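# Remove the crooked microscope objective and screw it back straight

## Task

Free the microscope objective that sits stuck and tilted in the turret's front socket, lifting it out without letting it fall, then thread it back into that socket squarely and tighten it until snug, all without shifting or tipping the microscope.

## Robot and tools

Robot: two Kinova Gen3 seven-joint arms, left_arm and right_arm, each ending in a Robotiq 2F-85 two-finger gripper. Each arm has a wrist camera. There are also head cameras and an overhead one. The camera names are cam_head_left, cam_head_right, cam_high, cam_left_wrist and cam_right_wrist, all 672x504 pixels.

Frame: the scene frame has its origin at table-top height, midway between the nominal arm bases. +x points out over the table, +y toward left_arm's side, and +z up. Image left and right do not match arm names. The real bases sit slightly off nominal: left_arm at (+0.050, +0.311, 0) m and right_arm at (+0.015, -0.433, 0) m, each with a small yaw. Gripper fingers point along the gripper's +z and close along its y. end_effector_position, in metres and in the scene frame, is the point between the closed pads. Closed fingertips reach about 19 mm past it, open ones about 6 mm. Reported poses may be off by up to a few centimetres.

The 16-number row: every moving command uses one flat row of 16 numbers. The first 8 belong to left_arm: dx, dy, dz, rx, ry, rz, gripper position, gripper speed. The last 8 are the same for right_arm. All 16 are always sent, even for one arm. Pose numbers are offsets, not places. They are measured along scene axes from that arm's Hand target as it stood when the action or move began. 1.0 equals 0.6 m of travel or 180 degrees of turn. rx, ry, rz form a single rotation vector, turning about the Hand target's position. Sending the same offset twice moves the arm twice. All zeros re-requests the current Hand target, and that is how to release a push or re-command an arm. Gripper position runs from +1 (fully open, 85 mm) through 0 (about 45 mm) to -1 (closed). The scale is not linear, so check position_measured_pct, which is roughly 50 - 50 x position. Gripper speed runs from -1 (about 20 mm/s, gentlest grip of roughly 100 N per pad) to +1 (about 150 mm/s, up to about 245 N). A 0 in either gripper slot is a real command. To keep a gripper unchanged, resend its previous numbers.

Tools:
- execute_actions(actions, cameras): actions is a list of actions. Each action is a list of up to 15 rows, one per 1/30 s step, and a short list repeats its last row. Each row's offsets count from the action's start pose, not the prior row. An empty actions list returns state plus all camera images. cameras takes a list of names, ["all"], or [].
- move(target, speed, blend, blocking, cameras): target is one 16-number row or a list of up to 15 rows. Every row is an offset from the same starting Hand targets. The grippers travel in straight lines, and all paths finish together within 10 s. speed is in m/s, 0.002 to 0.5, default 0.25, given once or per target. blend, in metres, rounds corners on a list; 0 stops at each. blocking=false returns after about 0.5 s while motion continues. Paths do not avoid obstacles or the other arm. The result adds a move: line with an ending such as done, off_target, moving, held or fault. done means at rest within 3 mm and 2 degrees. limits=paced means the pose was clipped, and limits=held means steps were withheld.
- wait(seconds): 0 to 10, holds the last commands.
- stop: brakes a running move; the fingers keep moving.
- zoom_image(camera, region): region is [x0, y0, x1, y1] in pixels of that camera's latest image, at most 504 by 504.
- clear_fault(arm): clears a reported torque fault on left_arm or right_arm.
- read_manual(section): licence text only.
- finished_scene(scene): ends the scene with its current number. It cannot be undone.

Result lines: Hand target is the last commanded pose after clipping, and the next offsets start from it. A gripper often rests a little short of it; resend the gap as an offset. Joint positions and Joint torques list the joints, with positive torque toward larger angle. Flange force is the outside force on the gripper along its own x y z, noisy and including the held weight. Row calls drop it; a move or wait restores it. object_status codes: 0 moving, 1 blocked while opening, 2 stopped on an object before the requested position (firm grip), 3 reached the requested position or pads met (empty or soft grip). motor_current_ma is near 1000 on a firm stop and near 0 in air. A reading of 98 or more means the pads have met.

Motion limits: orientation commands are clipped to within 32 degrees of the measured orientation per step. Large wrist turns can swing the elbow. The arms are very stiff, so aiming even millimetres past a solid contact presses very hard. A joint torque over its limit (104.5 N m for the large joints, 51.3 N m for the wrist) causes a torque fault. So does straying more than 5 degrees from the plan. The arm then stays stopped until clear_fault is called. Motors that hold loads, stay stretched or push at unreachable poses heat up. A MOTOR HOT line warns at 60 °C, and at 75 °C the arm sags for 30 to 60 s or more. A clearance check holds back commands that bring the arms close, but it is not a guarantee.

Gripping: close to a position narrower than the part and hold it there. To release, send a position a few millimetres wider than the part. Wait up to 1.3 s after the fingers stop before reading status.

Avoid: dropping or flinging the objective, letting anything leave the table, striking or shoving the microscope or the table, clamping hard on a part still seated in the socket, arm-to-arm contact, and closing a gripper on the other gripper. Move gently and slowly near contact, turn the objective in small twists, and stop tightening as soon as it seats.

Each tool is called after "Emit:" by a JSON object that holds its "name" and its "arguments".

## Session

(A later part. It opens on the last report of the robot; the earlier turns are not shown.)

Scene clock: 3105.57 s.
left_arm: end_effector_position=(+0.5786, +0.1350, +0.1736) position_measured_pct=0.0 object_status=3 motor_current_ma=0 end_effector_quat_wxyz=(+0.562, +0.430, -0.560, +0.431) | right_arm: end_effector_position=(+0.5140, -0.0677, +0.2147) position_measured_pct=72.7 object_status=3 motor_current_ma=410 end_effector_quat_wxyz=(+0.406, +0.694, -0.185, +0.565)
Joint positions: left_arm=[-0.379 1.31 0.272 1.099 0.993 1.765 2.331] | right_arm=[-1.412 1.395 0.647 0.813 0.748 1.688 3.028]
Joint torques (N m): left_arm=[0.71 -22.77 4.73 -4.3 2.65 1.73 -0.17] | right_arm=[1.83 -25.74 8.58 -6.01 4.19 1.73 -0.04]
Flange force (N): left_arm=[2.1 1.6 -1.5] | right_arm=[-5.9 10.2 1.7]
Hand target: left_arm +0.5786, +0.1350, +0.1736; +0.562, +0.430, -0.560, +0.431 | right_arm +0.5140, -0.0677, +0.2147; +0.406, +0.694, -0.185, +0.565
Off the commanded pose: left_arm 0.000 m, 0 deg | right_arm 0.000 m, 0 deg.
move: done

Emit:
{"name": "wait", "arguments": {"seconds": 0.1, "cameras": ["cam_left_wrist", "cam_right_wrist"]}}

Emit:
{"name": "zoom_image", "arguments": {"camera": "cam_right_wrist", "region": [256, 340, 384, 468]}}

Emit:
{"name": "zoom_image", "arguments": {"camera": "cam_left_wrist", "region": [300, 225, 360, 285]}}

Scene clock: 3113.83 s.
left_arm: end_effector_position=(+0.5786, +0.1350, +0.1736) position_measured_pct=0.0 object_status=3 motor_current_ma=0 end_effector_quat_wxyz=(+0.562, +0.430, -0.560, +0.431) | right_arm: end_effector_position=(+0.5140, -0.0677, +0.2147) position_measured_pct=72.7 object_status=3 motor_current_ma=410 end_effector_quat_wxyz=(+0.406, +0.694, -0.185, +0.565)
Joint positions: left_arm=[-0.379 1.31 0.272 1.099 0.993 1.765 2.331] | right_arm=[-1.412 1.395 0.647 0.813 0.748 1.688 3.028]
Joint torques (N m): left_arm=[0.8 -22.76 4.67 -4.27 2.62 1.73 -0.22] | right_arm=[1.98 -25.84 8.72 -6 4.24 1.75 -0.06]
Flange force (N): left_arm=[2.2 1.4 -1.7] | right_arm=[-6.2 10.2 1.5]
Hand target: left_arm +0.5786, +0.1350, +0.1736; +0.562, +0.430, -0.560, +0.431 | right_arm +0.5140, -0.0677, +0.2147; +0.406, +0.694, -0.185, +0.565
Tool commands: left_gripper/position=+1.0 left_gripper/speed=+1.0 right_gripper/position=-0.46 right_gripper/speed=-1.0
Off the commanded pose: left_arm 0.000 m, 0 deg | right_arm 0.000 m, 0 deg.
wait: 0.10 s; at rest from the start
Images, in order (width x height): cam_left_wrist 672x504, cam_right_wrist 672x504.

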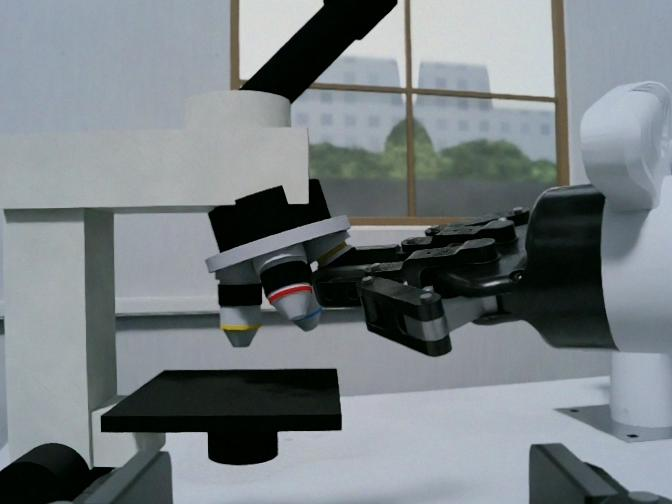

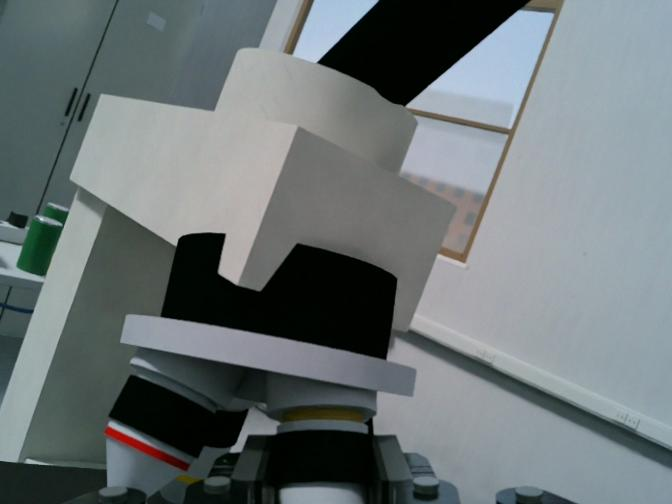

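Scaled by 3.938.

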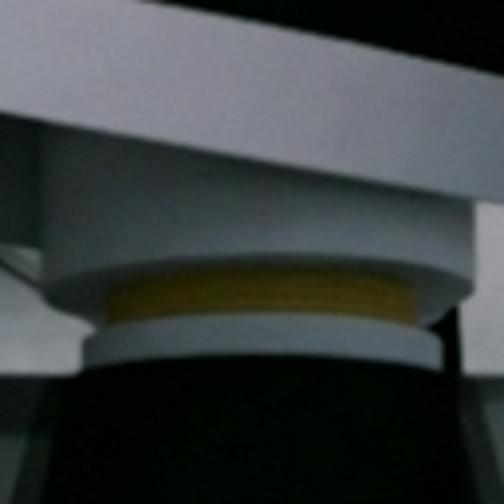

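Scaled by 8.400.

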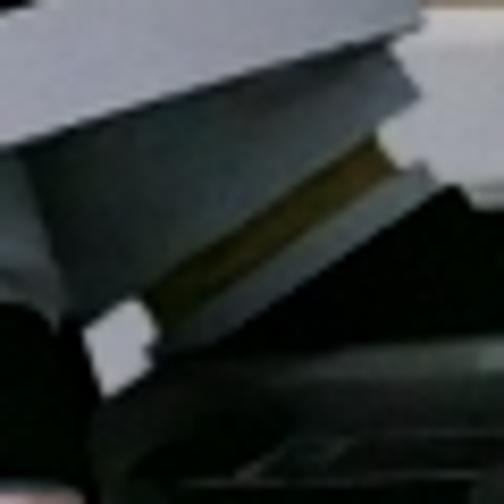

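Emit:
{"name": "move", "arguments": {"target": [[0,0,0,0,0,0,1,1,-0.0008,-0.00192,0.00075,0.0296,-0.0079,0.0463,-0.46,-1],[0,0,0,0,0,0,1,1,-0.00142,-0.00398,0.00133,0.0592,-0.0159,0.0927,-0.46,-1]], "speed": 0.12, "blend": [0.0005,0]}}

Scene clock: 3169.13 s.
left_arm: end_effector_position=(+0.5786, +0.1350, +0.1736) position_measured_pct=0.0 object_status=3 motor_current_ma=0 end_effector_quat_wxyz=(+0.562, +0.430, -0.560, +0.431) | right_arm: end_effector_position=(+0.5131, -0.0701, +0.2155) position_measured_pct=72.7 object_status=3 motor_current_ma=410 end_effector_quat_wxyz=(+0.249, +0.734, -0.145, +0.615)
Joint positions: left_arm=[-0.379 1.31 0.272 1.099 0.993 1.765 2.331] | right_arm=[-1.586 1.192 0.673 1.341 0.871 1.217 2.657]
Joint torques (N m): left_arm=[0.74 -22.76 4.76 -4.23 2.61 1.7 -0.22] | right_arm=[1.98 -21.49 9.81 -6.17 3.68 1.84 -0.03]
Flange force (N): left_arm=[2.1 1.1 -1.8] | right_arm=[-3.1 9.9 -3.4]
Hand target: left_arm +0.5786, +0.1350, +0.1736; +0.562, +0.430, -0.560, +0.431 | right_arm +0.5131, -0.0701, +0.2155; +0.249, +0.734, -0.145, +0.615
Off the commanded pose: left_arm 0.000 m, 0 deg | right_arm 0.000 m, 0 deg.
move: done

Emit:
{"name": "move", "arguments": {"target": [[0,0,0,0,0,0,1,1,-0.00108,-0.00213,0.00083,0.0296,-0.0079,0.0463,-0.46,-1],[0,0,0,0,0,0,1,1,-0.0012,-0.00385,0.00132,0.0592,-0.0159,0.0927,-0.46,-1]], "speed": 0.12, "blend": [0.0005,0]}}

Scene clock: 3180.73 s.
left_arm: end_effector_position=(+0.5786, +0.1350, +0.1736) position_measured_pct=0.0 object_status=3 motor_current_ma=0 end_effector_quat_wxyz=(+0.562, +0.430, -0.560, +0.431) | right_arm: end_effector_position=(+0.5124, -0.0724, +0.2163) position_measured_pct=72.7 object_status=3 motor_current_ma=410 end_effector_quat_wxyz=(+0.085, +0.751, -0.099, +0.647)
Joint positions: left_arm=[-0.379 1.31 0.272 1.099 0.993 1.765 2.331] | right_arm=[-1.744 1.118 0.818 1.753 1.188 0.773 2.149]
Joint torques (N m): left_arm=[0.82 -22.85 4.74 -4.28 2.63 1.75 -0.19] | right_arm=[0.13 -18.13 10.14 -4.77 1.87 3.65 -0.05]
Flange force (N): left_arm=[2.0 1.4 -1.7] | right_arm=[-1.6 5.1 -1.3]
Hand target: left_arm +0.5786, +0.1350, +0.1736; +0.562, +0.430, -0.560, +0.431 | right_arm +0.5124, -0.0724, +0.2163; +0.085, +0.751, -0.099, +0.647
Off the commanded pose: left_arm 0.000 m, 0 deg | right_arm 0.000 m, 0 deg.
move: done

Emit:
{"name": "move", "arguments": {"target": [[0,0,0,0,0,0,1,1,-0.00027,-0.00222,0.00065,0.0355,-0.0095,0.0556,-0.46,-1],[0,0,0,0,0,0,1,1,-0.00043,-0.00397,0.00013,0.0711,-0.0191,0.1112,-0.46,-1]], "speed": 0.12, "blend": [0.0005,0]}}

Scene clock: 3193.83 s.
left_arm: end_effector_position=(+0.5786, +0.1350, +0.1736) position_measured_pct=0.0 object_status=3 motor_current_ma=0 end_effector_quat_wxyz=(+0.562, +0.430, -0.560, +0.431) | right_arm: end_effector_position=(+0.5121, -0.0748, +0.2164) position_measured_pct=72.7 object_status=3 motor_current_ma=410 end_effector_quat_wxyz=(-0.115, +0.742, -0.041, +0.659)
Joint positions: left_arm=[-0.379 1.31 0.272 1.099 0.993 1.765 2.331] | right_arm=[-1.729 1.104 0.841 2.131 2.182 0.795 1.006]
Joint torques (N m): left_arm=[0.81 -22.78 4.75 -4.21 2.55 1.75 -0.18] | right_arm=[1.21 -16.2 10.45 -1.98 -1.42 4.41 -0.06]
Flange force (N): left_arm=[2.1 1.2 -1.8] | right_arm=[-1.8 -0.8 -1.8]
Hand target: left_arm +0.5786, +0.1350, +0.1736; +0.562, +0.430, -0.560, +0.431 | right_arm +0.5121, -0.0748, +0.2164; -0.115, +0.742, -0.041, +0.659
Off the commanded pose: left_arm 0.000 m, 0 deg | right_arm 0.000 m, 0 deg.
move: done

Emit:
{"name": "move", "arguments": {"target": [[0,0,0,0,0,0,1,1,0,-0.00142,-0.00083,0.0296,-0.0079,0.0463,-0.46,-1],[0,0,0,0,0,0,1,1,0.00028,-0.0029,-0.00178,0.0592,-0.0159,0.0927,-0.46,-1]], "speed": 0.12, "blend": [0.0005,0]}}

Scene clock: 3202.77 s.
left_arm: end_effector_position=(+0.5786, +0.1350, +0.1736) position_measured_pct=0.0 object_status=3 motor_current_ma=0 end_effector_quat_wxyz=(+0.562, +0.430, -0.560, +0.431) | right_arm: end_effector_position=(+0.5123, -0.0765, +0.2153) position_measured_pct=72.7 object_status=3 motor_current_ma=410 end_effector_quat_wxyz=(-0.279, +0.710, +0.009, +0.647)
Joint positions: left_arm=[-0.379 1.31 0.272 1.099 0.993 1.765 2.331] | right_arm=[-1.483 1.154 0.723 2.307 2.629 1.362 0.526]
Joint torques (N m): left_arm=[0.78 -22.75 4.81 -4.24 2.64 1.74 -0.16] | right_arm=[0.66 -18.26 9.37 -1.47 -3.16 4.46 -0.01]
Flange force (N): left_arm=[2.1 1.5 -1.7] | right_arm=[-4.0 -1.5 0.3]
Hand target: left_arm +0.5786, +0.1350, +0.1736; +0.562, +0.430, -0.560, +0.431 | right_arm +0.5123, -0.0766, +0.2153; -0.279, +0.710, +0.009, +0.647
Off the commanded pose: left_arm 0.000 m, 0 deg | right_arm 0.000 m, 0 deg.
move: done

Emit:
{"name": "move", "arguments": {"target": [[0,0,0,0,0,0,1,1,0.0006,-0.00082,-0.00192,0.0296,-0.0079,0.0463,-0.46,-1],[0,0,0,0,0,0,1,1,0.00127,-0.00195,-0.003,0.0592,-0.0159,0.0927,-0.46,-1]], "speed": 0.12, "blend": [0.0005,0]}}

Scene clock: 3211.80 s.
left_arm: end_effector_position=(+0.5786, +0.1350, +0.1736) position_measured_pct=0.0 object_status=3 motor_current_ma=0 end_effector_quat_wxyz=(+0.562, +0.430, -0.560, +0.431) | right_arm: end_effector_position=(+0.5131, -0.0777, +0.2135) position_measured_pct=72.7 object_status=3 motor_current_ma=410 end_effector_quat_wxyz=(-0.434, +0.656, +0.059, +0.615)
Joint positions: left_arm=[-0.379 1.31 0.272 1.099 0.993 1.765 2.331] | right_arm=[-1.222 1.329 0.726 2.29 2.853 1.903 0.258]
Joint torques (N m): left_arm=[0.75 -22.8 4.71 -4.26 2.55 1.7 -0.17] | right_arm=[0.35 -18.6 7.07 -0.51 -2.71 3.44 -0.01]
Flange force (N): left_arm=[2.1 1.3 -1.7] | right_arm=[-1.9 -1.9 1.1]
Hand target: left_arm +0.5786, +0.1350, +0.1736; +0.562, +0.430, -0.560, +0.431 | right_arm +0.5131, -0.0777, +0.2135; -0.434, +0.656, +0.059, +0.615
Off the commanded pose: left_arm 0.000 m, 0 deg | right_arm 0.000 m, 0 deg.
move: done

Emit:
{"name": "move", "arguments": {"target": [0,0,0,0,0,0,1,1,0.00033,-0.0006,-0.0006,0.0207,-0.0056,0.0324,-0.46,-1], "speed": 0.12}}

Emit:
{"name": "move", "arguments": {"target": [0,0,0,0,0,0,1,1,-0.0006,0.00016,-0.00093,0,0,0,-0.46,-1], "speed": 0.01}}

Scene clock: 3217.80 s.
left_arm: end_effector_position=(+0.5786, +0.1350, +0.1736) position_measured_pct=0.0 object_status=3 motor_current_ma=0 end_effector_quat_wxyz=(+0.562, +0.430, -0.560, +0.431) | right_arm: end_effector_position=(+0.5133, -0.0781, +0.2132) position_measured_pct=72.7 object_status=3 motor_current_ma=410 end_effector_quat_wxyz=(-0.485, +0.632, +0.076, +0.600)
Joint positions: left_arm=[-0.379 1.31 0.272 1.099 0.993 1.765 2.331] | right_arm=[-1.141 1.387 0.735 2.238 2.905 2.051 0.198]
Joint torques (N m): left_arm=[0.78 -22.76 4.8 -4.31 2.58 1.75 -0.27] | right_arm=[0.72 -21.24 7.81 -0.58 -3.51 4.24 0.01]
Flange force (N): left_arm=[2.3 1.5 -1.6] | right_arm=[-5.8 0.4 2.2]
Hand target: left_arm +0.5786, +0.1350, +0.1736; +0.562, +0.430, -0.560, +0.431 | right_arm +0.5133, -0.0781, +0.2132; -0.485, +0.632, +0.076, +0.600
Off the commanded pose: left_arm 0.000 m, 0 deg | right_arm 0.000 m, 0 deg.
move: done

Scene clock: 3218.50 s.
left_arm: end_effector_position=(+0.5786, +0.1350, +0.1736) position_measured_pct=0.0 object_status=3 motor_current_ma=0 end_effector_quat_wxyz=(+0.562, +0.430, -0.560, +0.431) | right_arm: end_effector_position=(+0.5129, -0.0780, +0.2126) position_measured_pct=72.7 object_status=3 motor_current_ma=410 end_effector_quat_wxyz=(-0.485, +0.632, +0.076, +0.600)
Joint positions: left_arm=[-0.379 1.31 0.272 1.099 0.993 1.765 2.331] | right_arm=[-1.142 1.388 0.733 2.238 2.903 2.052 0.198]
Joint torques (N m): left_arm=[0.72 -22.78 4.78 -4.29 2.64 1.76 -0.19] | right_arm=[0.03 -18.02 6.07 -0.24 -2.03 2.99 0.01]
Flange force (N): left_arm=[2.1 1.5 -1.5] | right_arm=[-0.1 -2.1 1.6]
Hand target: left_arm +0.5786, +0.1350, +0.1736; +0.562, +0.430, -0.560, +0.431 | right_arm +0.5129, -0.0780, +0.2126; -0.485, +0.632, +0.076, +0.600
Off the commanded pose: left_arm 0.000 m, 0 deg | right_arm 0.000 m, 0 deg.
move: done

Emit:
{"name": "move", "arguments": {"target": [0,0,0,0,0,0,1,1,-0.00044,0.00012,-0.0007,0,0,0,-0.46,-1], "speed": 0.01, "cameras": ["cam_left_wrist", "cam_right_wrist"]}}

Emit:
{"name": "zoom_image", "arguments": {"camera": "cam_right_wrist", "region": [256, 340, 384, 468]}}

Emit:
{"name": "zoom_image", "arguments": {"camera": "cam_left_wrist", "region": [300, 225, 360, 285]}}

Scene clock: 3228.60 s.
left_arm: end_effector_position=(+0.5786, +0.1350, +0.1736) position_measured_pct=0.0 object_status=3 motor_current_ma=0 end_effector_quat_wxyz=(+0.562, +0.430, -0.560, +0.431) | right_arm: end_effector_position=(+0.5126, -0.0779, +0.2122) position_measured_pct=72.7 object_status=3 motor_current_ma=410 end_effector_quat_wxyz=(-0.485, +0.632, +0.076, +0.600)
Joint positions: left_arm=[-0.379 1.31 0.272 1.099 0.993 1.765 2.331] | right_arm=[-1.142 1.389 0.732 2.238 2.902 2.053 0.198]
Joint torques (N m): left_arm=[0.82 -22.79 4.82 -4.23 2.66 1.7 -0.23] | right_arm=[0.12 -17.48 5.84 -0.19 -1.85 2.64 -0.03]
Flange force (N): left_arm=[2.1 1.2 -2.0] | right_arm=[0.7 -2.9 1.0]
Hand target: left_arm +0.5786, +0.1350, +0.1736; +0.562, +0.430, -0.560, +0.431 | right_arm +0.5126, -0.0779, +0.2122; -0.485, +0.632, +0.076, +0.600
Off the commanded pose: left_arm 0.000 m, 0 deg | right_arm 0.000 m, 0 deg.
move: done
Images, in order (width x height): cam_left_wrist 672x504, cam_right_wrist 672x504.

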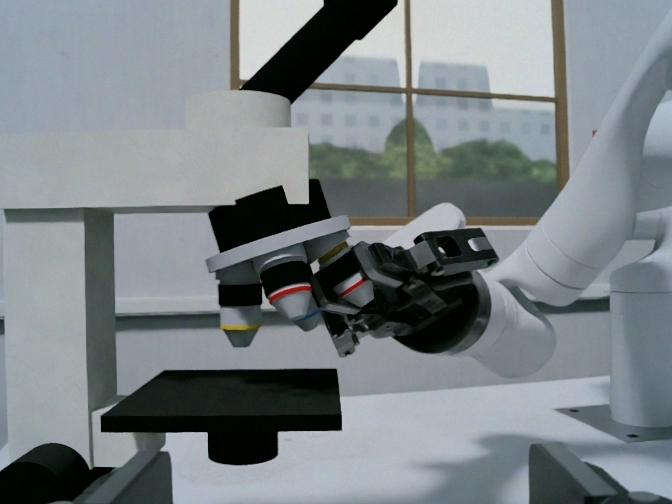

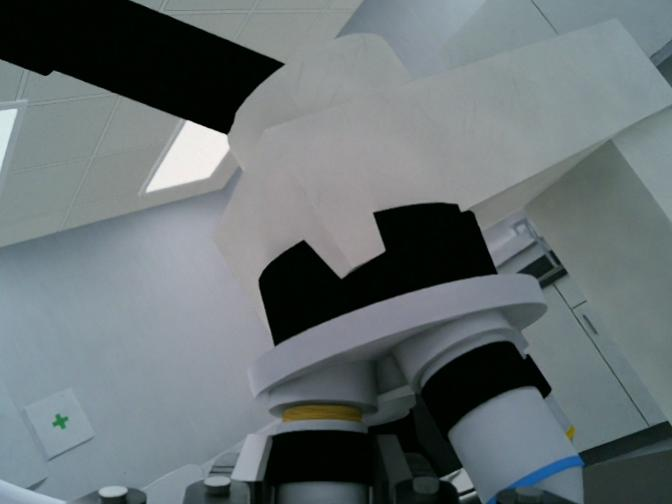

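Scaled by 3.938.

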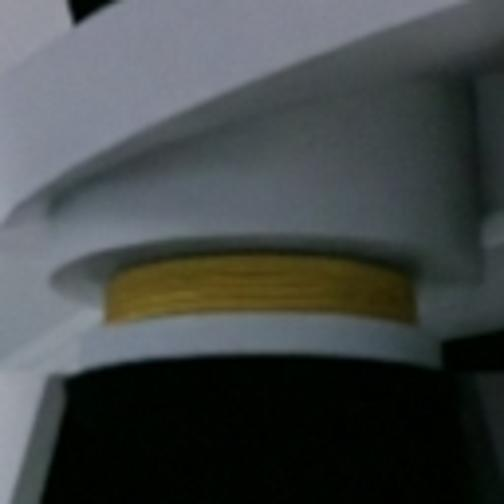

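Scaled by 8.400.

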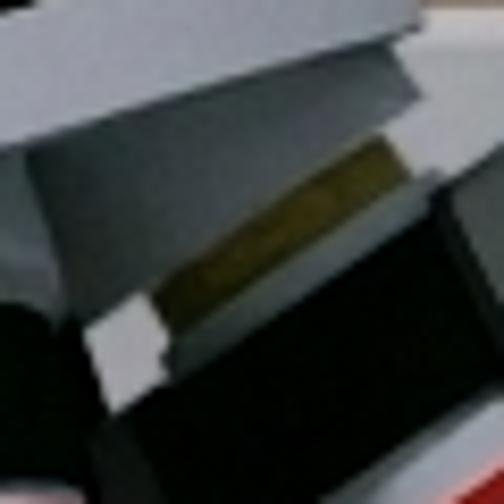

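Emit:
{"name": "move", "arguments": {"target": [[0,0,0,0,0,0,1,1,-0.00355,0.00095,-0.00556,0,0,0,-0.46,-1],[0,0,0,0,0,0,1,1,-0.0072,0.0056,-0.0037,-0.1066,0.0286,-0.1668,-0.46,-1],[0,0,0,0,0,0,1,1,-0.0102,0.0118,-0.0085,-0.2102,0.0564,-0.3290,-0.46,-1]], "speed": [0.03,0.2,0.2], "blend": [0.001,0.003,0]}}

Emit:
{"name": "move", "arguments": {"target": [0,0,0,0,0,0,1,1,-0.1593,0.0427,0.0248,0,0,0,-0.46,-1], "speed": 0.15}}

Emit:
{"name": "move", "arguments": {"target": [0,0,0,0,0,0,1,1,0.0135,-0.3417,0.136,0,0,-0.1944,-0.46,-1], "speed": 0.25}}

Emit:
{"name": "move", "arguments": {"target": [0,0,0,0,0,0,1,1,0.07,-0.05,0,0.0698,0.0586,0,-0.46,-1], "speed": 0.25}}

Emit:
{"name": "move", "arguments": {"target": [0,0,0,0,0,0,1,1,0,0,0,0.2915,-0.3474,-0.211,-0.46,-1], "speed": 0.4}}

Scene clock: 3286.57 s.
left_arm: end_effector_position=(+0.5786, +0.1350, +0.1736) position_measured_pct=0.0 object_status=3 motor_current_ma=0 end_effector_quat_wxyz=(+0.562, +0.430, -0.560, +0.431) | right_arm: end_effector_position=(+0.5065, -0.0708, +0.2071) position_measured_pct=72.7 object_status=3 motor_current_ma=410 end_effector_quat_wxyz=(+0.085, +0.751, -0.099, +0.647)
Joint positions: left_arm=[-0.379 1.31 0.272 1.099 0.993 1.765 2.331] | right_arm=[-1.767 1.15 0.838 1.755 1.154 0.754 2.147]
Joint torques (N m): left_arm=[0.86 -22.81 4.78 -4.26 2.66 1.72 -0.2] | right_arm=[0.15 -17.24 8.97 -3.67 1.29 3.12 0]
Flange force (N): left_arm=[2.1 1.4 -1.9] | right_arm=[1.1 4.5 -0.7]
Hand target: left_arm +0.5786, +0.1350, +0.1736; +0.562, +0.430, -0.560, +0.431 | right_arm +0.5065, -0.0708, +0.2071; +0.085, +0.751, -0.099, +0.647
Off the commanded pose: left_arm 0.000 m, 0 deg | right_arm 0.000 m, 0 deg.
move: done

Scene clock: 3287.60 s.
left_arm: end_effector_position=(+0.5786, +0.1350, +0.1736) position_measured_pct=0.0 object_status=3 motor_current_ma=0 end_effector_quat_wxyz=(+0.562, +0.430, -0.560, +0.431) | right_arm: end_effector_position=(+0.4110, -0.0452, +0.2220) position_measured_pct=72.7 object_status=3 motor_current_ma=410 end_effector_quat_wxyz=(+0.085, +0.751, -0.099, +0.647)
Joint positions: left_arm=[-0.379 1.31 0.272 1.099 0.993 1.765 2.331] | right_arm=[-1.946 1.078 0.774 1.774 1.007 0.936 2.239]
Joint torques (N m): left_arm=[0.78 -22.87 4.75 -4.26 2.61 1.74 -0.2] | right_arm=[0.16 -16.63 8.06 -3.59 1.69 2.94 -0.05]
Flange force (N): left_arm=[1.9 1.2 -1.8] | right_arm=[0.9 4.3 0.3]
Hand target: left_arm +0.5786, +0.1350, +0.1736; +0.562, +0.430, -0.560, +0.431 | right_arm +0.4109, -0.0452, +0.2220; +0.085, +0.751, -0.099, +0.647
Off the commanded pose: left_arm 0.000 m, 0 deg | right_arm 0.000 m, 0 deg.
move: done

Scene clock: 3289.20 s.
left_arm: end_effector_position=(+0.5786, +0.1350, +0.1736) position_measured_pct=0.0 object_status=3 motor_current_ma=0 end_effector_quat_wxyz=(+0.562, +0.430, -0.560, +0.431) | right_arm: end_effector_position=(+0.4190, -0.2502, +0.3036) position_measured_pct=72.7 object_status=3 motor_current_ma=410 end_effector_quat_wxyz=(+0.276, +0.687, -0.320, +0.592)
Joint positions: left_arm=[-0.379 1.31 0.272 1.099 0.993 1.765 2.331] | right_arm=[-1.75 0.909 0.861 1.801 0.76 1.24 2.454]
Joint torques (N m): left_arm=[0.71 -22.75 4.67 -4.32 2.58 1.67 -0.21] | right_arm=[0.19 -14.22 6.91 -4.37 2.45 2.49 -0.03]
Flange force (N): left_arm=[2.3 1.5 -1.6] | right_arm=[0.2 4.4 2.2]
Hand target: left_arm +0.5786, +0.1350, +0.1736; +0.562, +0.430, -0.560, +0.431 | right_arm +0.4191, -0.2502, +0.3036; +0.276, +0.687, -0.320, +0.592
Off the commanded pose: left_arm 0.000 m, 0 deg | right_arm 0.000 m, 0 deg.
move: done

Scene clock: 3290.20 s.
left_arm: end_effector_position=(+0.5786, +0.1350, +0.1736) position_measured_pct=0.0 object_status=3 motor_current_ma=0 end_effector_quat_wxyz=(+0.562, +0.430, -0.560, +0.431) | right_arm: end_effector_position=(+0.4610, -0.2802, +0.3036) position_measured_pct=72.7 object_status=3 motor_current_ma=410 end_effector_quat_wxyz=(+0.227, +0.764, -0.356, +0.488)
Joint positions: left_arm=[-0.379 1.31 0.272 1.099 0.993 1.765 2.331] | right_arm=[-1.596 0.692 0.838 1.775 0.718 1.121 2.642]
Joint torques (N m): left_arm=[0.76 -22.76 4.72 -4.23 2.63 1.75 -0.17] | right_arm=[0.15 -13.1 5.58 -6.81 2.42 1.83 -0.07]
Flange force (N): left_arm=[2.1 1.3 -1.7] | right_arm=[-0.2 5.2 2.1]
Hand target: left_arm +0.5786, +0.1350, +0.1736; +0.562, +0.430, -0.560, +0.431 | right_arm +0.4611, -0.2802, +0.3036; +0.227, +0.764, -0.356, +0.488
Off the commanded pose: left_arm 0.000 m, 0 deg | right_arm 0.000 m, 0 deg.
move: done

Scene clock: 3292.63 s.
left_arm: end_effector_position=(+0.5786, +0.1350, +0.1736) position_measured_pct=0.0 object_status=3 motor_current_ma=0 end_effector_quat_wxyz=(+0.562, +0.430, -0.560, +0.431) | right_arm: end_effector_position=(+0.4611, -0.2802, +0.3036) position_measured_pct=72.7 object_status=3 motor_current_ma=410 end_effector_quat_wxyz=(+0.184, -0.288, +0.793, -0.505)
Joint positions: left_arm=[-0.379 1.31 0.272 1.099 0.993 1.765 2.331] | right_arm=[-1.755 0.905 1.235 1.779 0.372 0.939 1.389]
Joint torques (N m): left_arm=[0.7 -22.75 4.8 -4.26 2.61 1.74 -0.22] | right_arm=[0.16 -12.74 8 -6.1 2.4 0.98 0.02]
Flange force (N): left_arm=[2.2 1.3 -1.6] | right_arm=[4.8 0.4 2.2]
Hand target: left_arm +0.5786, +0.1350, +0.1736; +0.562, +0.430, -0.560, +0.431 | right_arm +0.4611, -0.2802, +0.3036; +0.184, -0.288, +0.793, -0.505
Off the commanded pose: left_arm 0.000 m, 0 deg | right_arm 0.000 m, 0 deg.
move: done

Emit:
{"name": "move", "arguments": {"target": [0,0,0,0,0,0,1,1,0.0283,-0.1462,-0.206,0.2915,-0.3474,-0.211,-0.46,-1], "speed": 0.4}}

Emit:
{"name": "move", "arguments": {"target": [0,0,0,0,0,0,1,1,0,0,-0.25,0,0,0,-0.46,-1], "speed": 0.2}}

Emit:
{"name": "move", "arguments": {"target": [0,0,0,0,0,0,1,1,0,0,-0.0083,0,0,0,-0.46,-1], "speed": 0.02, "cameras": ["cam_right_wrist"]}}

Scene clock: 3302.63 s.
left_arm: end_effector_position=(+0.5786, +0.1350, +0.1736) position_measured_pct=0.0 object_status=3 motor_current_ma=0 end_effector_quat_wxyz=(+0.562, +0.430, -0.560, +0.431) | right_arm: end_effector_position=(+0.4780, -0.3679, +0.1800) position_measured_pct=72.7 object_status=3 motor_current_ma=410 end_effector_quat_wxyz=(+0.487, +0.357, +0.764, -0.227)
Joint positions: left_arm=[-0.379 1.31 0.272 1.099 0.993 1.765 2.331] | right_arm=[-1.656 1.33 1.38 2.057 -0.304 0.447 0.274]
Joint torques (N m): left_arm=[0.82 -22.7 4.75 -4.27 2.6 1.76 -0.23] | right_arm=[0.14 -12.78 9.59 -1.88 1.32 -0.32 -0.07]
Flange force (N): left_arm=[2.3 1.5 -1.6] | right_arm=[-0.5 -4.2 1.5]
Hand target: left_arm +0.5786, +0.1350, +0.1736; +0.562, +0.430, -0.560, +0.431 | right_arm +0.4780, -0.3679, +0.1800; +0.487, +0.357, +0.764, -0.227
Off the commanded pose: left_arm 0.000 m, 0 deg | right_arm 0.000 m, 0 deg.
move: done

Scene clock: 3303.80 s.
left_arm: end_effector_position=(+0.5786, +0.1350, +0.1736) position_measured_pct=0.0 object_status=3 motor_current_ma=0 end_effector_quat_wxyz=(+0.562, +0.430, -0.560, +0.431) | right_arm: end_effector_position=(+0.4780, -0.3679, +0.0300) position_measured_pct=72.7 object_status=3 motor_current_ma=410 end_effector_quat_wxyz=(+0.487, +0.357, +0.764, -0.227)
Joint positions: left_arm=[-0.379 1.31 0.272 1.099 0.993 1.765 2.331] | right_arm=[-1.618 1.616 1.131 1.995 -0.476 0.349 0.089]
Joint torques (N m): left_arm=[0.81 -22.79 4.79 -4.2 2.56 1.72 -0.13] | right_arm=[0.11 -13.51 9.64 2.39 1.07 0.17 -0.05]
Flange force (N): left_arm=[2.0 1.3 -1.8] | right_arm=[-1.5 -3.5 0.6]
Hand target: left_arm +0.5786, +0.1350, +0.1736; +0.562, +0.430, -0.560, +0.431 | right_arm +0.4780, -0.3679, +0.0300; +0.487, +0.357, +0.764, -0.227
Off the commanded pose: left_arm 0.000 m, 0 deg | right_arm 0.000 m, 0 deg.
move: done

Scene clock: 3304.50 s.
left_arm: end_effector_position=(+0.5786, +0.1350, +0.1736) position_measured_pct=0.0 object_status=3 motor_current_ma=0 end_effector_quat_wxyz=(+0.562, +0.430, -0.560, +0.431) | right_arm: end_effector_position=(+0.4780, -0.3680, +0.0250) position_measured_pct=72.7 object_status=3 motor_current_ma=410 end_effector_quat_wxyz=(+0.487, +0.357, +0.764, -0.227)
Joint positions: left_arm=[-0.379 1.31 0.272 1.099 0.993 1.765 2.331] | right_arm=[-1.618 1.627 1.125 1.99 -0.481 0.348 0.083]
Joint torques (N m): left_arm=[0.71 -22.73 4.82 -4.28 2.68 1.76 -0.23] | right_arm=[0.17 -13.38 9.64 2.46 1.08 0.13 -0.06]
Flange force (N): left_arm=[2.2 1.5 -1.6] | right_arm=[-1.8 -3.6 0.2]
Hand target: left_arm +0.5786, +0.1350, +0.1736; +0.562, +0.430, -0.560, +0.431 | right_arm +0.4780, -0.3680, +0.0250; +0.487, +0.357, +0.764, -0.227
Off the commanded pose: left_arm 0.000 m, 0 deg | right_arm 0.000 m, 0 deg.
move: done
Images, in order (width x height): cam_right_wrist 672x504.

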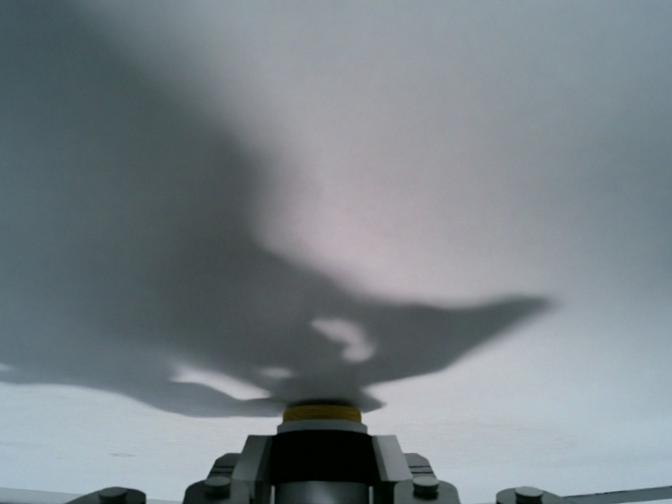

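Emit:
{"name": "move", "arguments": {"target": [0,0,0,0,0,0,1,1,0,0,-0.002,0,0,0,-0.46,-1], "speed": 0.01}}

Emit:
{"name": "move", "arguments": {"target": [0,0,0,0,0,0,1,1,0,0,-0.001,0,0,0,-0.46,-1], "speed": 0.01}}

Scene clock: 3312.40 s.
left_arm: end_effector_position=(+0.5786, +0.1350, +0.1736) position_measured_pct=0.0 object_status=3 motor_current_ma=0 end_effector_quat_wxyz=(+0.562, +0.430, -0.560, +0.431) | right_arm: end_effector_position=(+0.4780, -0.3679, +0.0238) position_measured_pct=72.7 object_status=3 motor_current_ma=410 end_effector_quat_wxyz=(+0.487, +0.357, +0.764, -0.227)
Joint positions: left_arm=[-0.379 1.31 0.272 1.099 0.993 1.765 2.331] | right_arm=[-1.617 1.629 1.123 1.988 -0.482 0.348 0.082]
Joint torques (N m): left_arm=[0.74 -22.79 4.74 -4.24 2.63 1.68 -0.21] | right_arm=[0.11 -13.41 9.61 2.51 1.08 0.16 -0.04]
Flange force (N): left_arm=[2.1 1.1 -1.9] | right_arm=[-1.8 -3.5 0.4]
Hand target: left_arm +0.5786, +0.1350, +0.1736; +0.562, +0.430, -0.560, +0.431 | right_arm +0.4780, -0.3679, +0.0238; +0.487, +0.357, +0.764, -0.227
Off the commanded pose: left_arm 0.000 m, 0 deg | right_arm 0.000 m, 0 deg.
move: done

Scene clock: 3313.10 s.
left_arm: end_effector_position=(+0.5786, +0.1350, +0.1736) position_measured_pct=0.0 object_status=3 motor_current_ma=0 end_effector_quat_wxyz=(+0.562, +0.430, -0.560, +0.431) | right_arm: end_effector_position=(+0.4780, -0.3680, +0.0232) position_measured_pct=72.7 object_status=3 motor_current_ma=410 end_effector_quat_wxyz=(+0.487, +0.357, +0.764, -0.227)
Joint positions: left_arm=[-0.379 1.31 0.272 1.099 0.993 1.765 2.331] | right_arm=[-1.617 1.63 1.122 1.988 -0.483 0.348 0.081]
Joint torques (N m): left_arm=[0.68 -22.75 4.74 -4.22 2.61 1.74 -0.2] | right_arm=[0.33 -13.17 8.23 2.06 0.83 0.22 -0.06]
Flange force (N): left_arm=[2.1 1.1 -1.7] | right_arm=[-4.3 -3.4 -1.4]
Hand target: left_arm +0.5786, +0.1350, +0.1736; +0.562, +0.430, -0.560, +0.431 | right_arm +0.4780, -0.3680, +0.0232; +0.487, +0.357, +0.764, -0.227
Off the commanded pose: left_arm 0.000 m, 0 deg | right_arm 0.000 m, 0 deg.
move: done

Emit:
{"name": "move", "arguments": {"target": [0,0,0,0,0,0,1,1,0,0,0.0003,0,0,0,-0.24,-1], "speed": 0.01}}

Emit:
{"name": "move", "arguments": {"target": [0,0,0,0,0,0,1,1,-0.0679,0.0810,0.0493,0,0,0,-0.24,-1], "speed": 0.08, "cameras": ["cam_high"]}}

Emit:
{"name": "move", "arguments": {"target": [[0,0,0,0,0,0,1,1,0.0712,0.0322,0.3287,0,0,0,0,-1],[0,0,0,0,0,0,1,1,0.3045,-0.1345,0.3287,0,0,0.3222,0,-1],[0,0,0,0,0,0,1,1,0.0212,-0.2178,0.1787,0,0,0.6444,0,-1],[0,0,0,0,0,0,1,1,0.0482,-0.1508,-0.0268,0,0,0.6444,0,-1]], "speed": [0.35,0.35,0.35,0.15], "blend": [0.04,0.06,0.03,0], "cameras": ["cam_high", "cam_right_wrist"]}}

Scene clock: 3332.77 s.
left_arm: end_effector_position=(+0.5786, +0.1350, +0.1736) position_measured_pct=0.0 object_status=3 motor_current_ma=0 end_effector_quat_wxyz=(+0.562, +0.430, -0.560, +0.431) | right_arm: end_effector_position=(+0.4781, -0.3680, +0.0234) position_measured_pct=61.9 object_status=0 motor_current_ma=0 end_effector_quat_wxyz=(+0.487, +0.357, +0.764, -0.227)
Joint positions: left_arm=[-0.379 1.31 0.272 1.099 0.993 1.765 2.331] | right_arm=[-1.617 1.63 1.123 1.988 -0.483 0.348 0.081]
Joint torques (N m): left_arm=[0.79 -22.76 4.81 -4.33 2.64 1.77 -0.21] | right_arm=[0.1 -13.32 9.31 2.46 1.06 0.21 -0.04]
Flange force (N): left_arm=[2.2 1.8 -1.5] | right_arm=[-2.4 -3.4 0.2]
Hand target: left_arm +0.5786, +0.1350, +0.1736; +0.562, +0.430, -0.560, +0.431 | right_arm +0.4780, -0.3679, +0.0234; +0.487, +0.357, +0.764, -0.227
Off the commanded pose: left_arm 0.000 m, 0 deg | right_arm 0.000 m, 0 deg.
move: done

Scene clock: 3334.00 s.
left_arm: end_effector_position=(+0.5786, +0.1350, +0.1736) position_measured_pct=0.0 object_status=3 motor_current_ma=0 end_effector_quat_wxyz=(+0.562, +0.430, -0.560, +0.431) | right_arm: end_effector_position=(+0.4373, -0.3194, +0.0529) position_measured_pct=61.9 object_status=3 motor_current_ma=0 end_effector_quat_wxyz=(+0.487, +0.357, +0.764, -0.227)
Joint positions: left_arm=[-0.379 1.31 0.272 1.099 0.993 1.765 2.331] | right_arm=[-1.773 1.584 1.185 1.982 -0.45 0.528 0.054]
Joint torques (N m): left_arm=[0.75 -22.76 4.82 -4.31 2.64 1.78 -0.24] | right_arm=[0.22 -13.29 9.12 1.63 1.46 0.28 -0.04]
Flange force (N): left_arm=[2.2 1.6 -1.5] | right_arm=[-2.4 -3.7 0.5]
Hand target: left_arm +0.5786, +0.1350, +0.1736; +0.562, +0.430, -0.560, +0.431 | right_arm +0.4373, -0.3194, +0.0529; +0.487, +0.357, +0.764, -0.227
Off the commanded pose: left_arm 0.000 m, 0 deg | right_arm 0.000 m, 0 deg.
move: done
Images, in order (width x height): cam_high 672x504.

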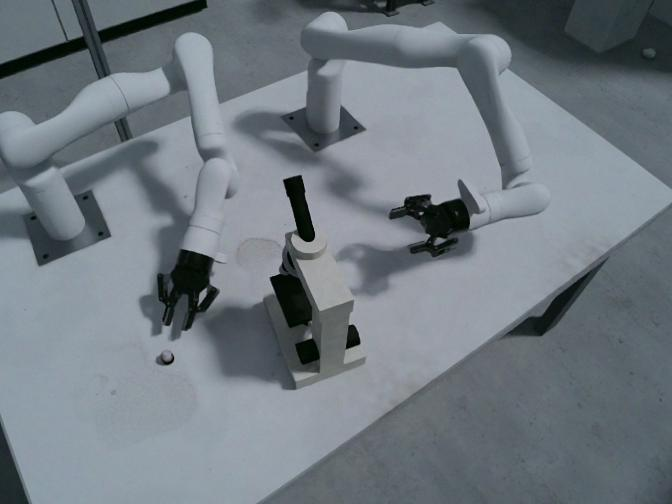

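Scene clock: 3338.77 s.
left_arm: end_effector_position=(+0.5786, +0.1350, +0.1736) position_measured_pct=0.0 object_status=3 motor_current_ma=0 end_effector_quat_wxyz=(+0.562, +0.430, -0.560, +0.431) | right_arm: end_effector_position=(+0.4662, -0.4098, +0.0369) position_measured_pct=49.8 object_status=3 motor_current_ma=0 end_effector_quat_wxyz=(+0.450, -0.459, +0.708, +0.293)
Joint positions: left_arm=[-0.379 1.31 0.272 1.099 0.993 1.765 2.331] | right_arm=[0.021 1.263 0.681 1.955 1.484 -1.775 1.508]
Joint torques (N m): left_arm=[0.8 -22.69 4.74 -4.25 2.62 1.7 -0.21] | right_arm=[0.1 -17.72 2.65 -0.94 -0.03 -2.32 -0.04]
Flange force (N): left_arm=[2.3 1.4 -1.8] | right_arm=[-2.9 2.5 -0.5]
Hand target: left_arm +0.5786, +0.1350, +0.1736; +0.562, +0.430, -0.560, +0.431 | right_arm +0.4662, -0.4098, +0.0369; +0.450, -0.459, +0.708, +0.293
Off the commanded pose: left_arm 0.000 m, 0 deg | right_arm 0.000 m, 0 deg.
move: done
Images, in order (width x height): cam_high 672x504, cam_right_wrist 672x504.

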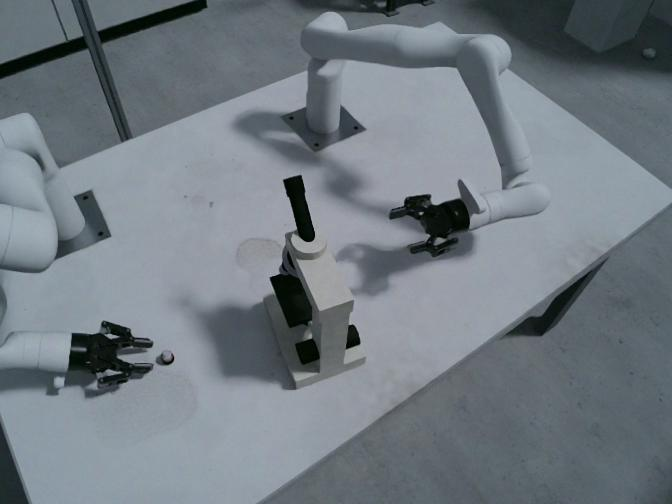

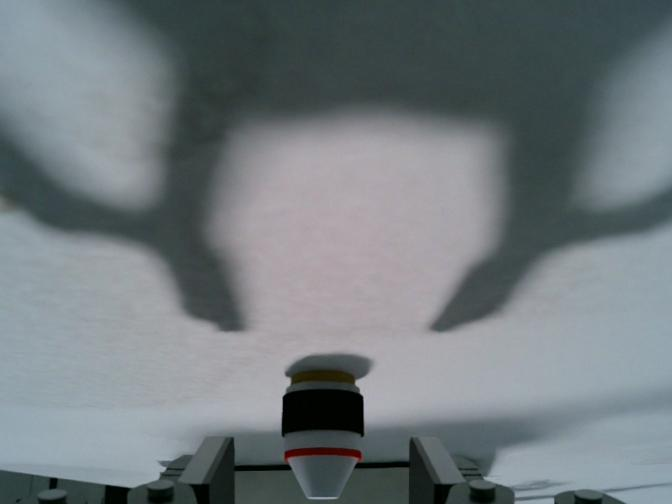

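Emit:
{"name": "move", "arguments": {"target": [0,0,0,0,0,0,1,1,0.0247,0.0552,-0.0282,0,0,0,0,-1], "speed": 0.06, "cameras": ["cam_right_wrist"]}}

Emit:
{"name": "zoom_image", "arguments": {"camera": "cam_right_wrist", "region": [230, 340, 410, 504]}}

Scene clock: 3348.27 s.
left_arm: end_effector_position=(+0.5786, +0.1350, +0.1736) position_measured_pct=0.0 object_status=3 motor_current_ma=0 end_effector_quat_wxyz=(+0.562, +0.430, -0.560, +0.431) | right_arm: end_effector_position=(+0.4810, -0.3767, +0.0200) position_measured_pct=49.8 object_status=3 motor_current_ma=0 end_effector_quat_wxyz=(+0.450, -0.459, +0.708, +0.293)
Joint positions: left_arm=[-0.379 1.31 0.272 1.099 0.993 1.765 2.331] | right_arm=[-0.045 1.286 0.632 1.954 1.397 -1.734 1.493]
Joint torques (N m): left_arm=[0.73 -22.81 4.8 -4.35 2.63 1.66 -0.16] | right_arm=[0.08 -17.98 2.5 -0.9 -0.07 -2.32 -0.07]
Flange force (N): left_arm=[2.1 1.8 -1.6] | right_arm=[-2.7 2.7 -0.8]
Hand target: left_arm +0.5786, +0.1350, +0.1736; +0.562, +0.430, -0.560, +0.431 | right_arm +0.4810, -0.3767, +0.0200; +0.450, -0.459, +0.708, +0.293
Off the commanded pose: left_arm 0.000 m, 0 deg | right_arm 0.000 m, 0 deg.
move: done
Images, in order (width x height): cam_right_wrist 672x504.

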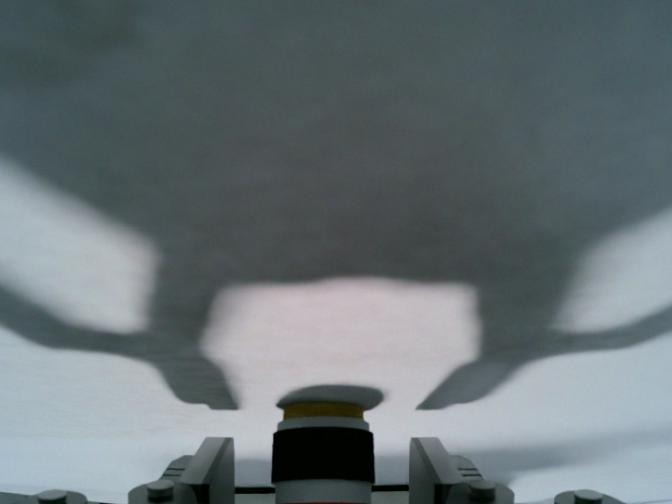

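Scaled by 2.800.

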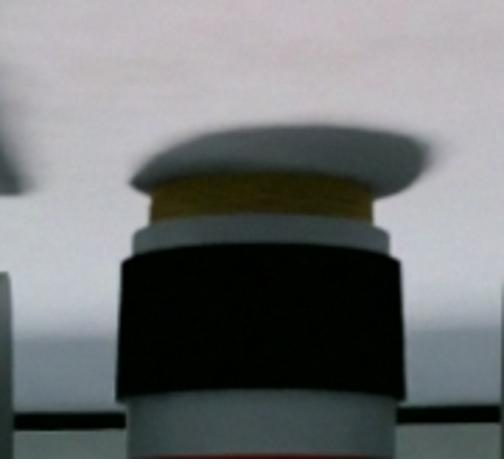

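Emit:
{"name": "move", "arguments": {"target": [0,0,0,0,0,0,1,1,-0.00045,0.0002,-0.0004,0,0,0,-0.46,-1], "speed": 0.02}}

Emit:
{"name": "wait", "arguments": {"seconds": 0.5, "cameras": ["cam_right_wrist"]}}

Scene clock: 3362.80 s.
left_arm: end_effector_position=(+0.5786, +0.1350, +0.1736) position_measured_pct=0.0 object_status=3 motor_current_ma=0 end_effector_quat_wxyz=(+0.562, +0.430, -0.560, +0.431) | right_arm: end_effector_position=(+0.4808, -0.3766, +0.0197) position_measured_pct=72.3 object_status=0 motor_current_ma=230 end_effector_quat_wxyz=(+0.450, -0.459, +0.708, +0.293)
Joint positions: left_arm=[-0.379 1.31 0.272 1.099 0.993 1.765 2.331] | right_arm=[-0.045 1.287 0.632 1.955 1.397 -1.734 1.494]
Joint torques (N m): left_arm=[0.74 -22.81 4.79 -4.3 2.59 1.71 -0.23] | right_arm=[-0.09 -16.95 2.48 -0.91 -0.05 -1.64 -0.02]
Flange force (N): left_arm=[2.1 1.3 -1.7] | right_arm=[-4.7 2.8 -2.3]
Hand target: left_arm +0.5786, +0.1350, +0.1736; +0.562, +0.430, -0.560, +0.431 | right_arm +0.4808, -0.3766, +0.0197; +0.450, -0.459, +0.708, +0.293
Off the commanded pose: left_arm 0.000 m, 0 deg | right_arm 0.000 m, 0 deg.
move: done

Scene clock: 3363.30 s.
left_arm: end_effector_position=(+0.5786, +0.1350, +0.1736) position_measured_pct=0.0 object_status=3 motor_current_ma=0 end_effector_quat_wxyz=(+0.562, +0.430, -0.560, +0.431) | right_arm: end_effector_position=(+0.4808, -0.3766, +0.0197) position_measured_pct=72.7 object_status=0 motor_current_ma=390 end_effector_quat_wxyz=(+0.450, -0.459, +0.708, +0.293)
Joint positions: left_arm=[-0.379 1.31 0.272 1.099 0.993 1.765 2.331] | right_arm=[-0.045 1.287 0.632 1.955 1.397 -1.734 1.494]
Joint torques (N m): left_arm=[0.67 -22.74 4.68 -4.24 2.66 1.74 -0.18] | right_arm=[-0.17 -16.53 2.47 -0.89 -0.05 -1.46 -0.03]
Flange force (N): left_arm=[2.1 1.3 -1.6] | right_arm=[-5.5 2.8 -2.9]
Hand target: left_arm +0.5786, +0.1350, +0.1736; +0.562, +0.430, -0.560, +0.431 | right_arm +0.4808, -0.3766, +0.0197; +0.450, -0.459, +0.708, +0.293
Tool commands: left_gripper/position=+1.0 left_gripper/speed=+1.0 right_gripper/position=-0.46 right_gripper/speed=-1.0
Off the commanded pose: left_arm 0.000 m, 0 deg | right_arm 0.000 m, 0 deg.
wait: 0.50 s; at rest by 0.23 s
Images, in order (width x height): cam_right_wrist 672x504.

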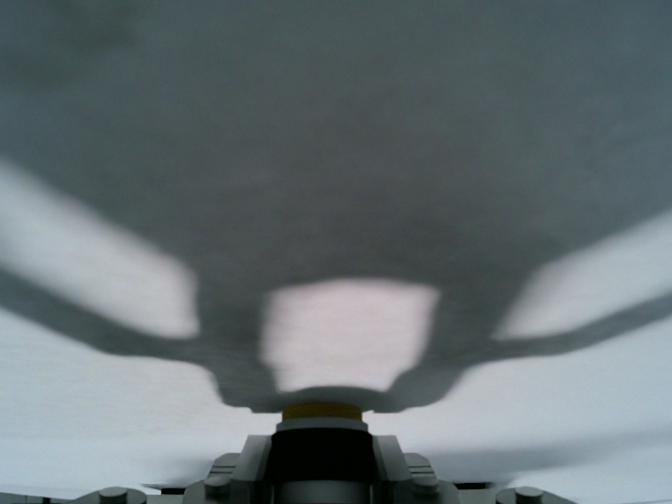

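Emit:
{"name": "move", "arguments": {"target": [[0,0,0,0,0,0,1,1,0,0,0.3,0,0,0,-0.46,-1],[0,0,0,0,0,0,1,1,0.232,-0.039,0.3838,0,0,-0.3222,-0.46,-1],[0,0,0,0,0,0,1,1,-0.0013,0.1277,0.3838,0,0,-0.6444,-0.46,-1]], "speed": [0.12,0.35,0.35], "blend": [0.03,0.05,0]}}

Emit:
{"name": "move", "arguments": {"target": [0,0,0,0,0,0,1,1,-0.03,0.0333,0.0833,-0.2915,0.3474,0.211,-0.46,-1], "speed": 0.4}}

Emit:
{"name": "move", "arguments": {"target": [0,0,0,0,0,0,1,1,-0.02,0.06,0,-0.2915,0.3474,0.211,-0.46,-1], "speed": 0.4}}

Scene clock: 3382.23 s.
left_arm: end_effector_position=(+0.5786, +0.1350, +0.1736) position_measured_pct=0.0 object_status=3 motor_current_ma=0 end_effector_quat_wxyz=(+0.562, +0.430, -0.560, +0.431) | right_arm: end_effector_position=(+0.4800, -0.3000, +0.2500) position_measured_pct=72.7 object_status=3 motor_current_ma=400 end_effector_quat_wxyz=(+0.487, +0.357, +0.764, -0.227)
Joint positions: left_arm=[-0.379 1.31 0.272 1.099 0.993 1.765 2.331] | right_arm=[-1.726 1.349 1.605 1.845 -0.388 0.778 0.442]
Joint torques (N m): left_arm=[0.69 -22.78 4.7 -4.19 2.62 1.71 -0.16] | right_arm=[0.12 -14.03 10.2 -3.33 1.92 -0.82 -0.02]
Flange force (N): left_arm=[2.0 1.0 -1.8] | right_arm=[-0.1 -4.3 2.1]
Hand target: left_arm +0.5786, +0.1350, +0.1736; +0.562, +0.430, -0.560, +0.431 | right_arm +0.4800, -0.3000, +0.2500; +0.487, +0.357, +0.764, -0.227
Off the commanded pose: left_arm 0.000 m, 0 deg | right_arm 0.000 m, 0 deg.
move: done

Scene clock: 3384.67 s.
left_arm: end_effector_position=(+0.5786, +0.1350, +0.1736) position_measured_pct=0.0 object_status=3 motor_current_ma=0 end_effector_quat_wxyz=(+0.562, +0.430, -0.560, +0.431) | right_arm: end_effector_position=(+0.4620, -0.2800, +0.3000) position_measured_pct=72.7 object_status=3 motor_current_ma=400 end_effector_quat_wxyz=(+0.184, -0.288, +0.793, -0.505)
Joint positions: left_arm=[-0.379 1.31 0.272 1.099 0.993 1.765 2.331] | right_arm=[-1.774 0.987 1.335 1.781 0.235 0.898 1.51]
Joint torques (N m): left_arm=[0.74 -22.71 4.8 -4.19 2.63 1.75 -0.18] | right_arm=[0.14 -12.89 8.57 -5.72 2.42 0.63 0.01]
Flange force (N): left_arm=[2.1 1.2 -1.8] | right_arm=[4.6 0.3 2.1]
Hand target: left_arm +0.5786, +0.1350, +0.1736; +0.562, +0.430, -0.560, +0.431 | right_arm +0.4620, -0.2800, +0.3000; +0.184, -0.288, +0.793, -0.505
Off the commanded pose: left_arm 0.000 m, 0 deg | right_arm 0.000 m, 0 deg.
move: done

Scene clock: 3387.10 s.
left_arm: end_effector_position=(+0.5786, +0.1350, +0.1736) position_measured_pct=0.0 object_status=3 motor_current_ma=0 end_effector_quat_wxyz=(+0.562, +0.430, -0.560, +0.431) | right_arm: end_effector_position=(+0.4500, -0.2440, +0.3000) position_measured_pct=72.7 object_status=3 motor_current_ma=400 end_effector_quat_wxyz=(+0.227, +0.764, -0.356, +0.488)
Joint positions: left_arm=[-0.379 1.31 0.272 1.099 0.993 1.765 2.331] | right_arm=[-1.664 0.771 0.902 1.694 0.603 1.155 2.709]
Joint torques (N m): left_arm=[0.71 -22.76 4.81 -4.27 2.63 1.68 -0.23] | right_arm=[0.14 -14 6.32 -6.6 2.54 1.68 -0.06]
Flange force (N): left_arm=[2.2 1.3 -1.8] | right_arm=[-0.2 5.2 2.5]
Hand target: left_arm +0.5786, +0.1350, +0.1736; +0.562, +0.430, -0.560, +0.431 | right_arm +0.4500, -0.2440, +0.3000; +0.227, +0.764, -0.356, +0.488
Off the commanded pose: left_arm 0.000 m, 0 deg | right_arm 0.000 m, 0 deg.
move: done

Emit:
{"name": "move", "arguments": {"target": [0,0,0,0,0,0,1,1,-0.0633,0.3317,-0.1358,-0.0494,-0.0779,0.1926,-0.46,-1], "speed": 0.25}}

Emit:
{"name": "move", "arguments": {"target": [0,0,0,0,0,0,1,1,0.1655,-0.0452,-0.0133,0,0,0,-0.46,-1], "speed": 0.12, "cameras": ["cam_left_wrist", "cam_right_wrist"]}}

Emit:
{"name": "zoom_image", "arguments": {"camera": "cam_right_wrist", "region": [256, 340, 384, 468]}}

Emit:
{"name": "zoom_image", "arguments": {"camera": "cam_left_wrist", "region": [300, 225, 360, 285]}}

Scene clock: 3409.97 s.
left_arm: end_effector_position=(+0.5786, +0.1350, +0.1736) position_measured_pct=0.0 object_status=3 motor_current_ma=0 end_effector_quat_wxyz=(+0.562, +0.430, -0.560, +0.431) | right_arm: end_effector_position=(+0.4120, -0.0450, +0.2185) position_measured_pct=72.7 object_status=3 motor_current_ma=400 end_effector_quat_wxyz=(+0.085, +0.751, -0.100, +0.647)
Joint positions: left_arm=[-0.379 1.31 0.272 1.099 0.993 1.765 2.331] | right_arm=[-2 1.147 0.892 1.773 0.896 0.842 2.311]
Joint torques (N m): left_arm=[0.72 -22.77 4.75 -4.26 2.62 1.73 -0.15] | right_arm=[0.23 -16.29 8.93 -3.16 1.72 2.82 -0.04]
Flange force (N): left_arm=[2.1 1.5 -1.6] | right_arm=[1.0 4.5 0.1]
Hand target: left_arm +0.5786, +0.1350, +0.1736; +0.562, +0.430, -0.560, +0.431 | right_arm +0.4120, -0.0450, +0.2185; +0.085, +0.751, -0.100, +0.647
Off the commanded pose: left_arm 0.000 m, 0 deg | right_arm 0.000 m, 0 deg.
move: done

Scene clock: 3411.20 s.
left_arm: end_effector_position=(+0.5786, +0.1350, +0.1736) position_measured_pct=0.0 object_status=3 motor_current_ma=0 end_effector_quat_wxyz=(+0.562, +0.430, -0.560, +0.431) | right_arm: end_effector_position=(+0.5113, -0.0721, +0.2105) position_measured_pct=72.7 object_status=3 motor_current_ma=400 end_effector_quat_wxyz=(+0.085, +0.751, -0.100, +0.647)
Joint positions: left_arm=[-0.379 1.31 0.272 1.099 0.993 1.765 2.331] | right_arm=[-1.814 1.216 0.968 1.753 1.031 0.641 2.231]
Joint torques (N m): left_arm=[0.75 -22.72 4.8 -4.19 2.61 1.71 -0.2] | right_arm=[0.07 -16.98 9.88 -3.19 1.28 2.93 -0.03]
Flange force (N): left_arm=[2.2 1.1 -1.9] | right_arm=[0.9 3.9 -0.6]
Hand target: left_arm +0.5786, +0.1350, +0.1736; +0.562, +0.430, -0.560, +0.431 | right_arm +0.5113, -0.0721, +0.2105; +0.085, +0.751, -0.100, +0.647
Off the commanded pose: left_arm 0.000 m, 0 deg | right_arm 0.000 m, 0 deg.
move: done
Images, in order (width x height): cam_left_wrist 672x504, cam_right_wrist 672x504.

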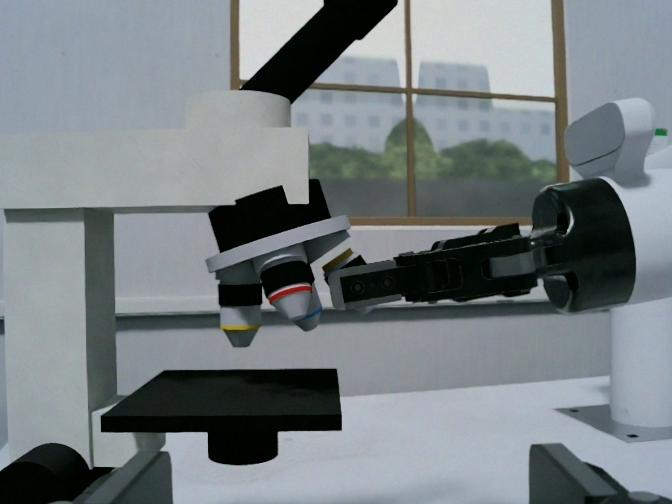

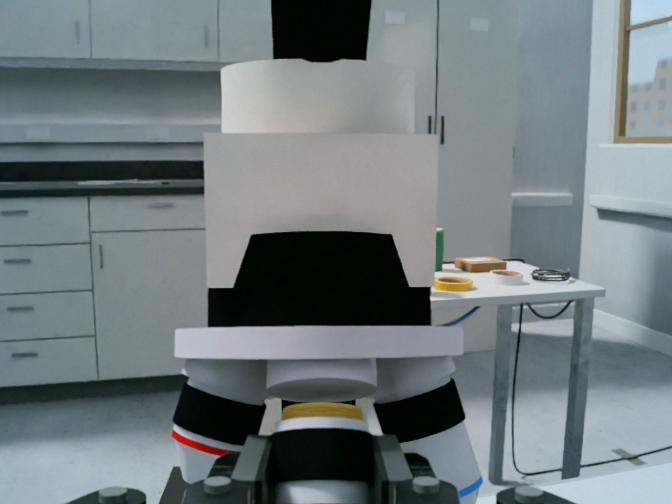

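Scaled by 3.938.

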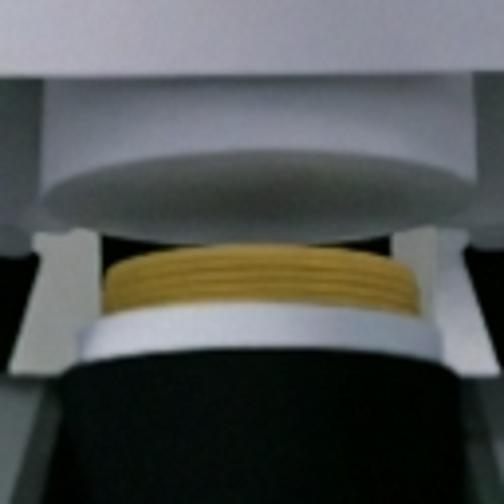

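Scaled by 8.400.

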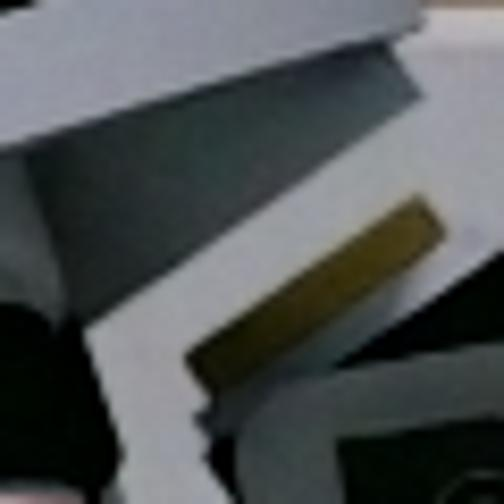

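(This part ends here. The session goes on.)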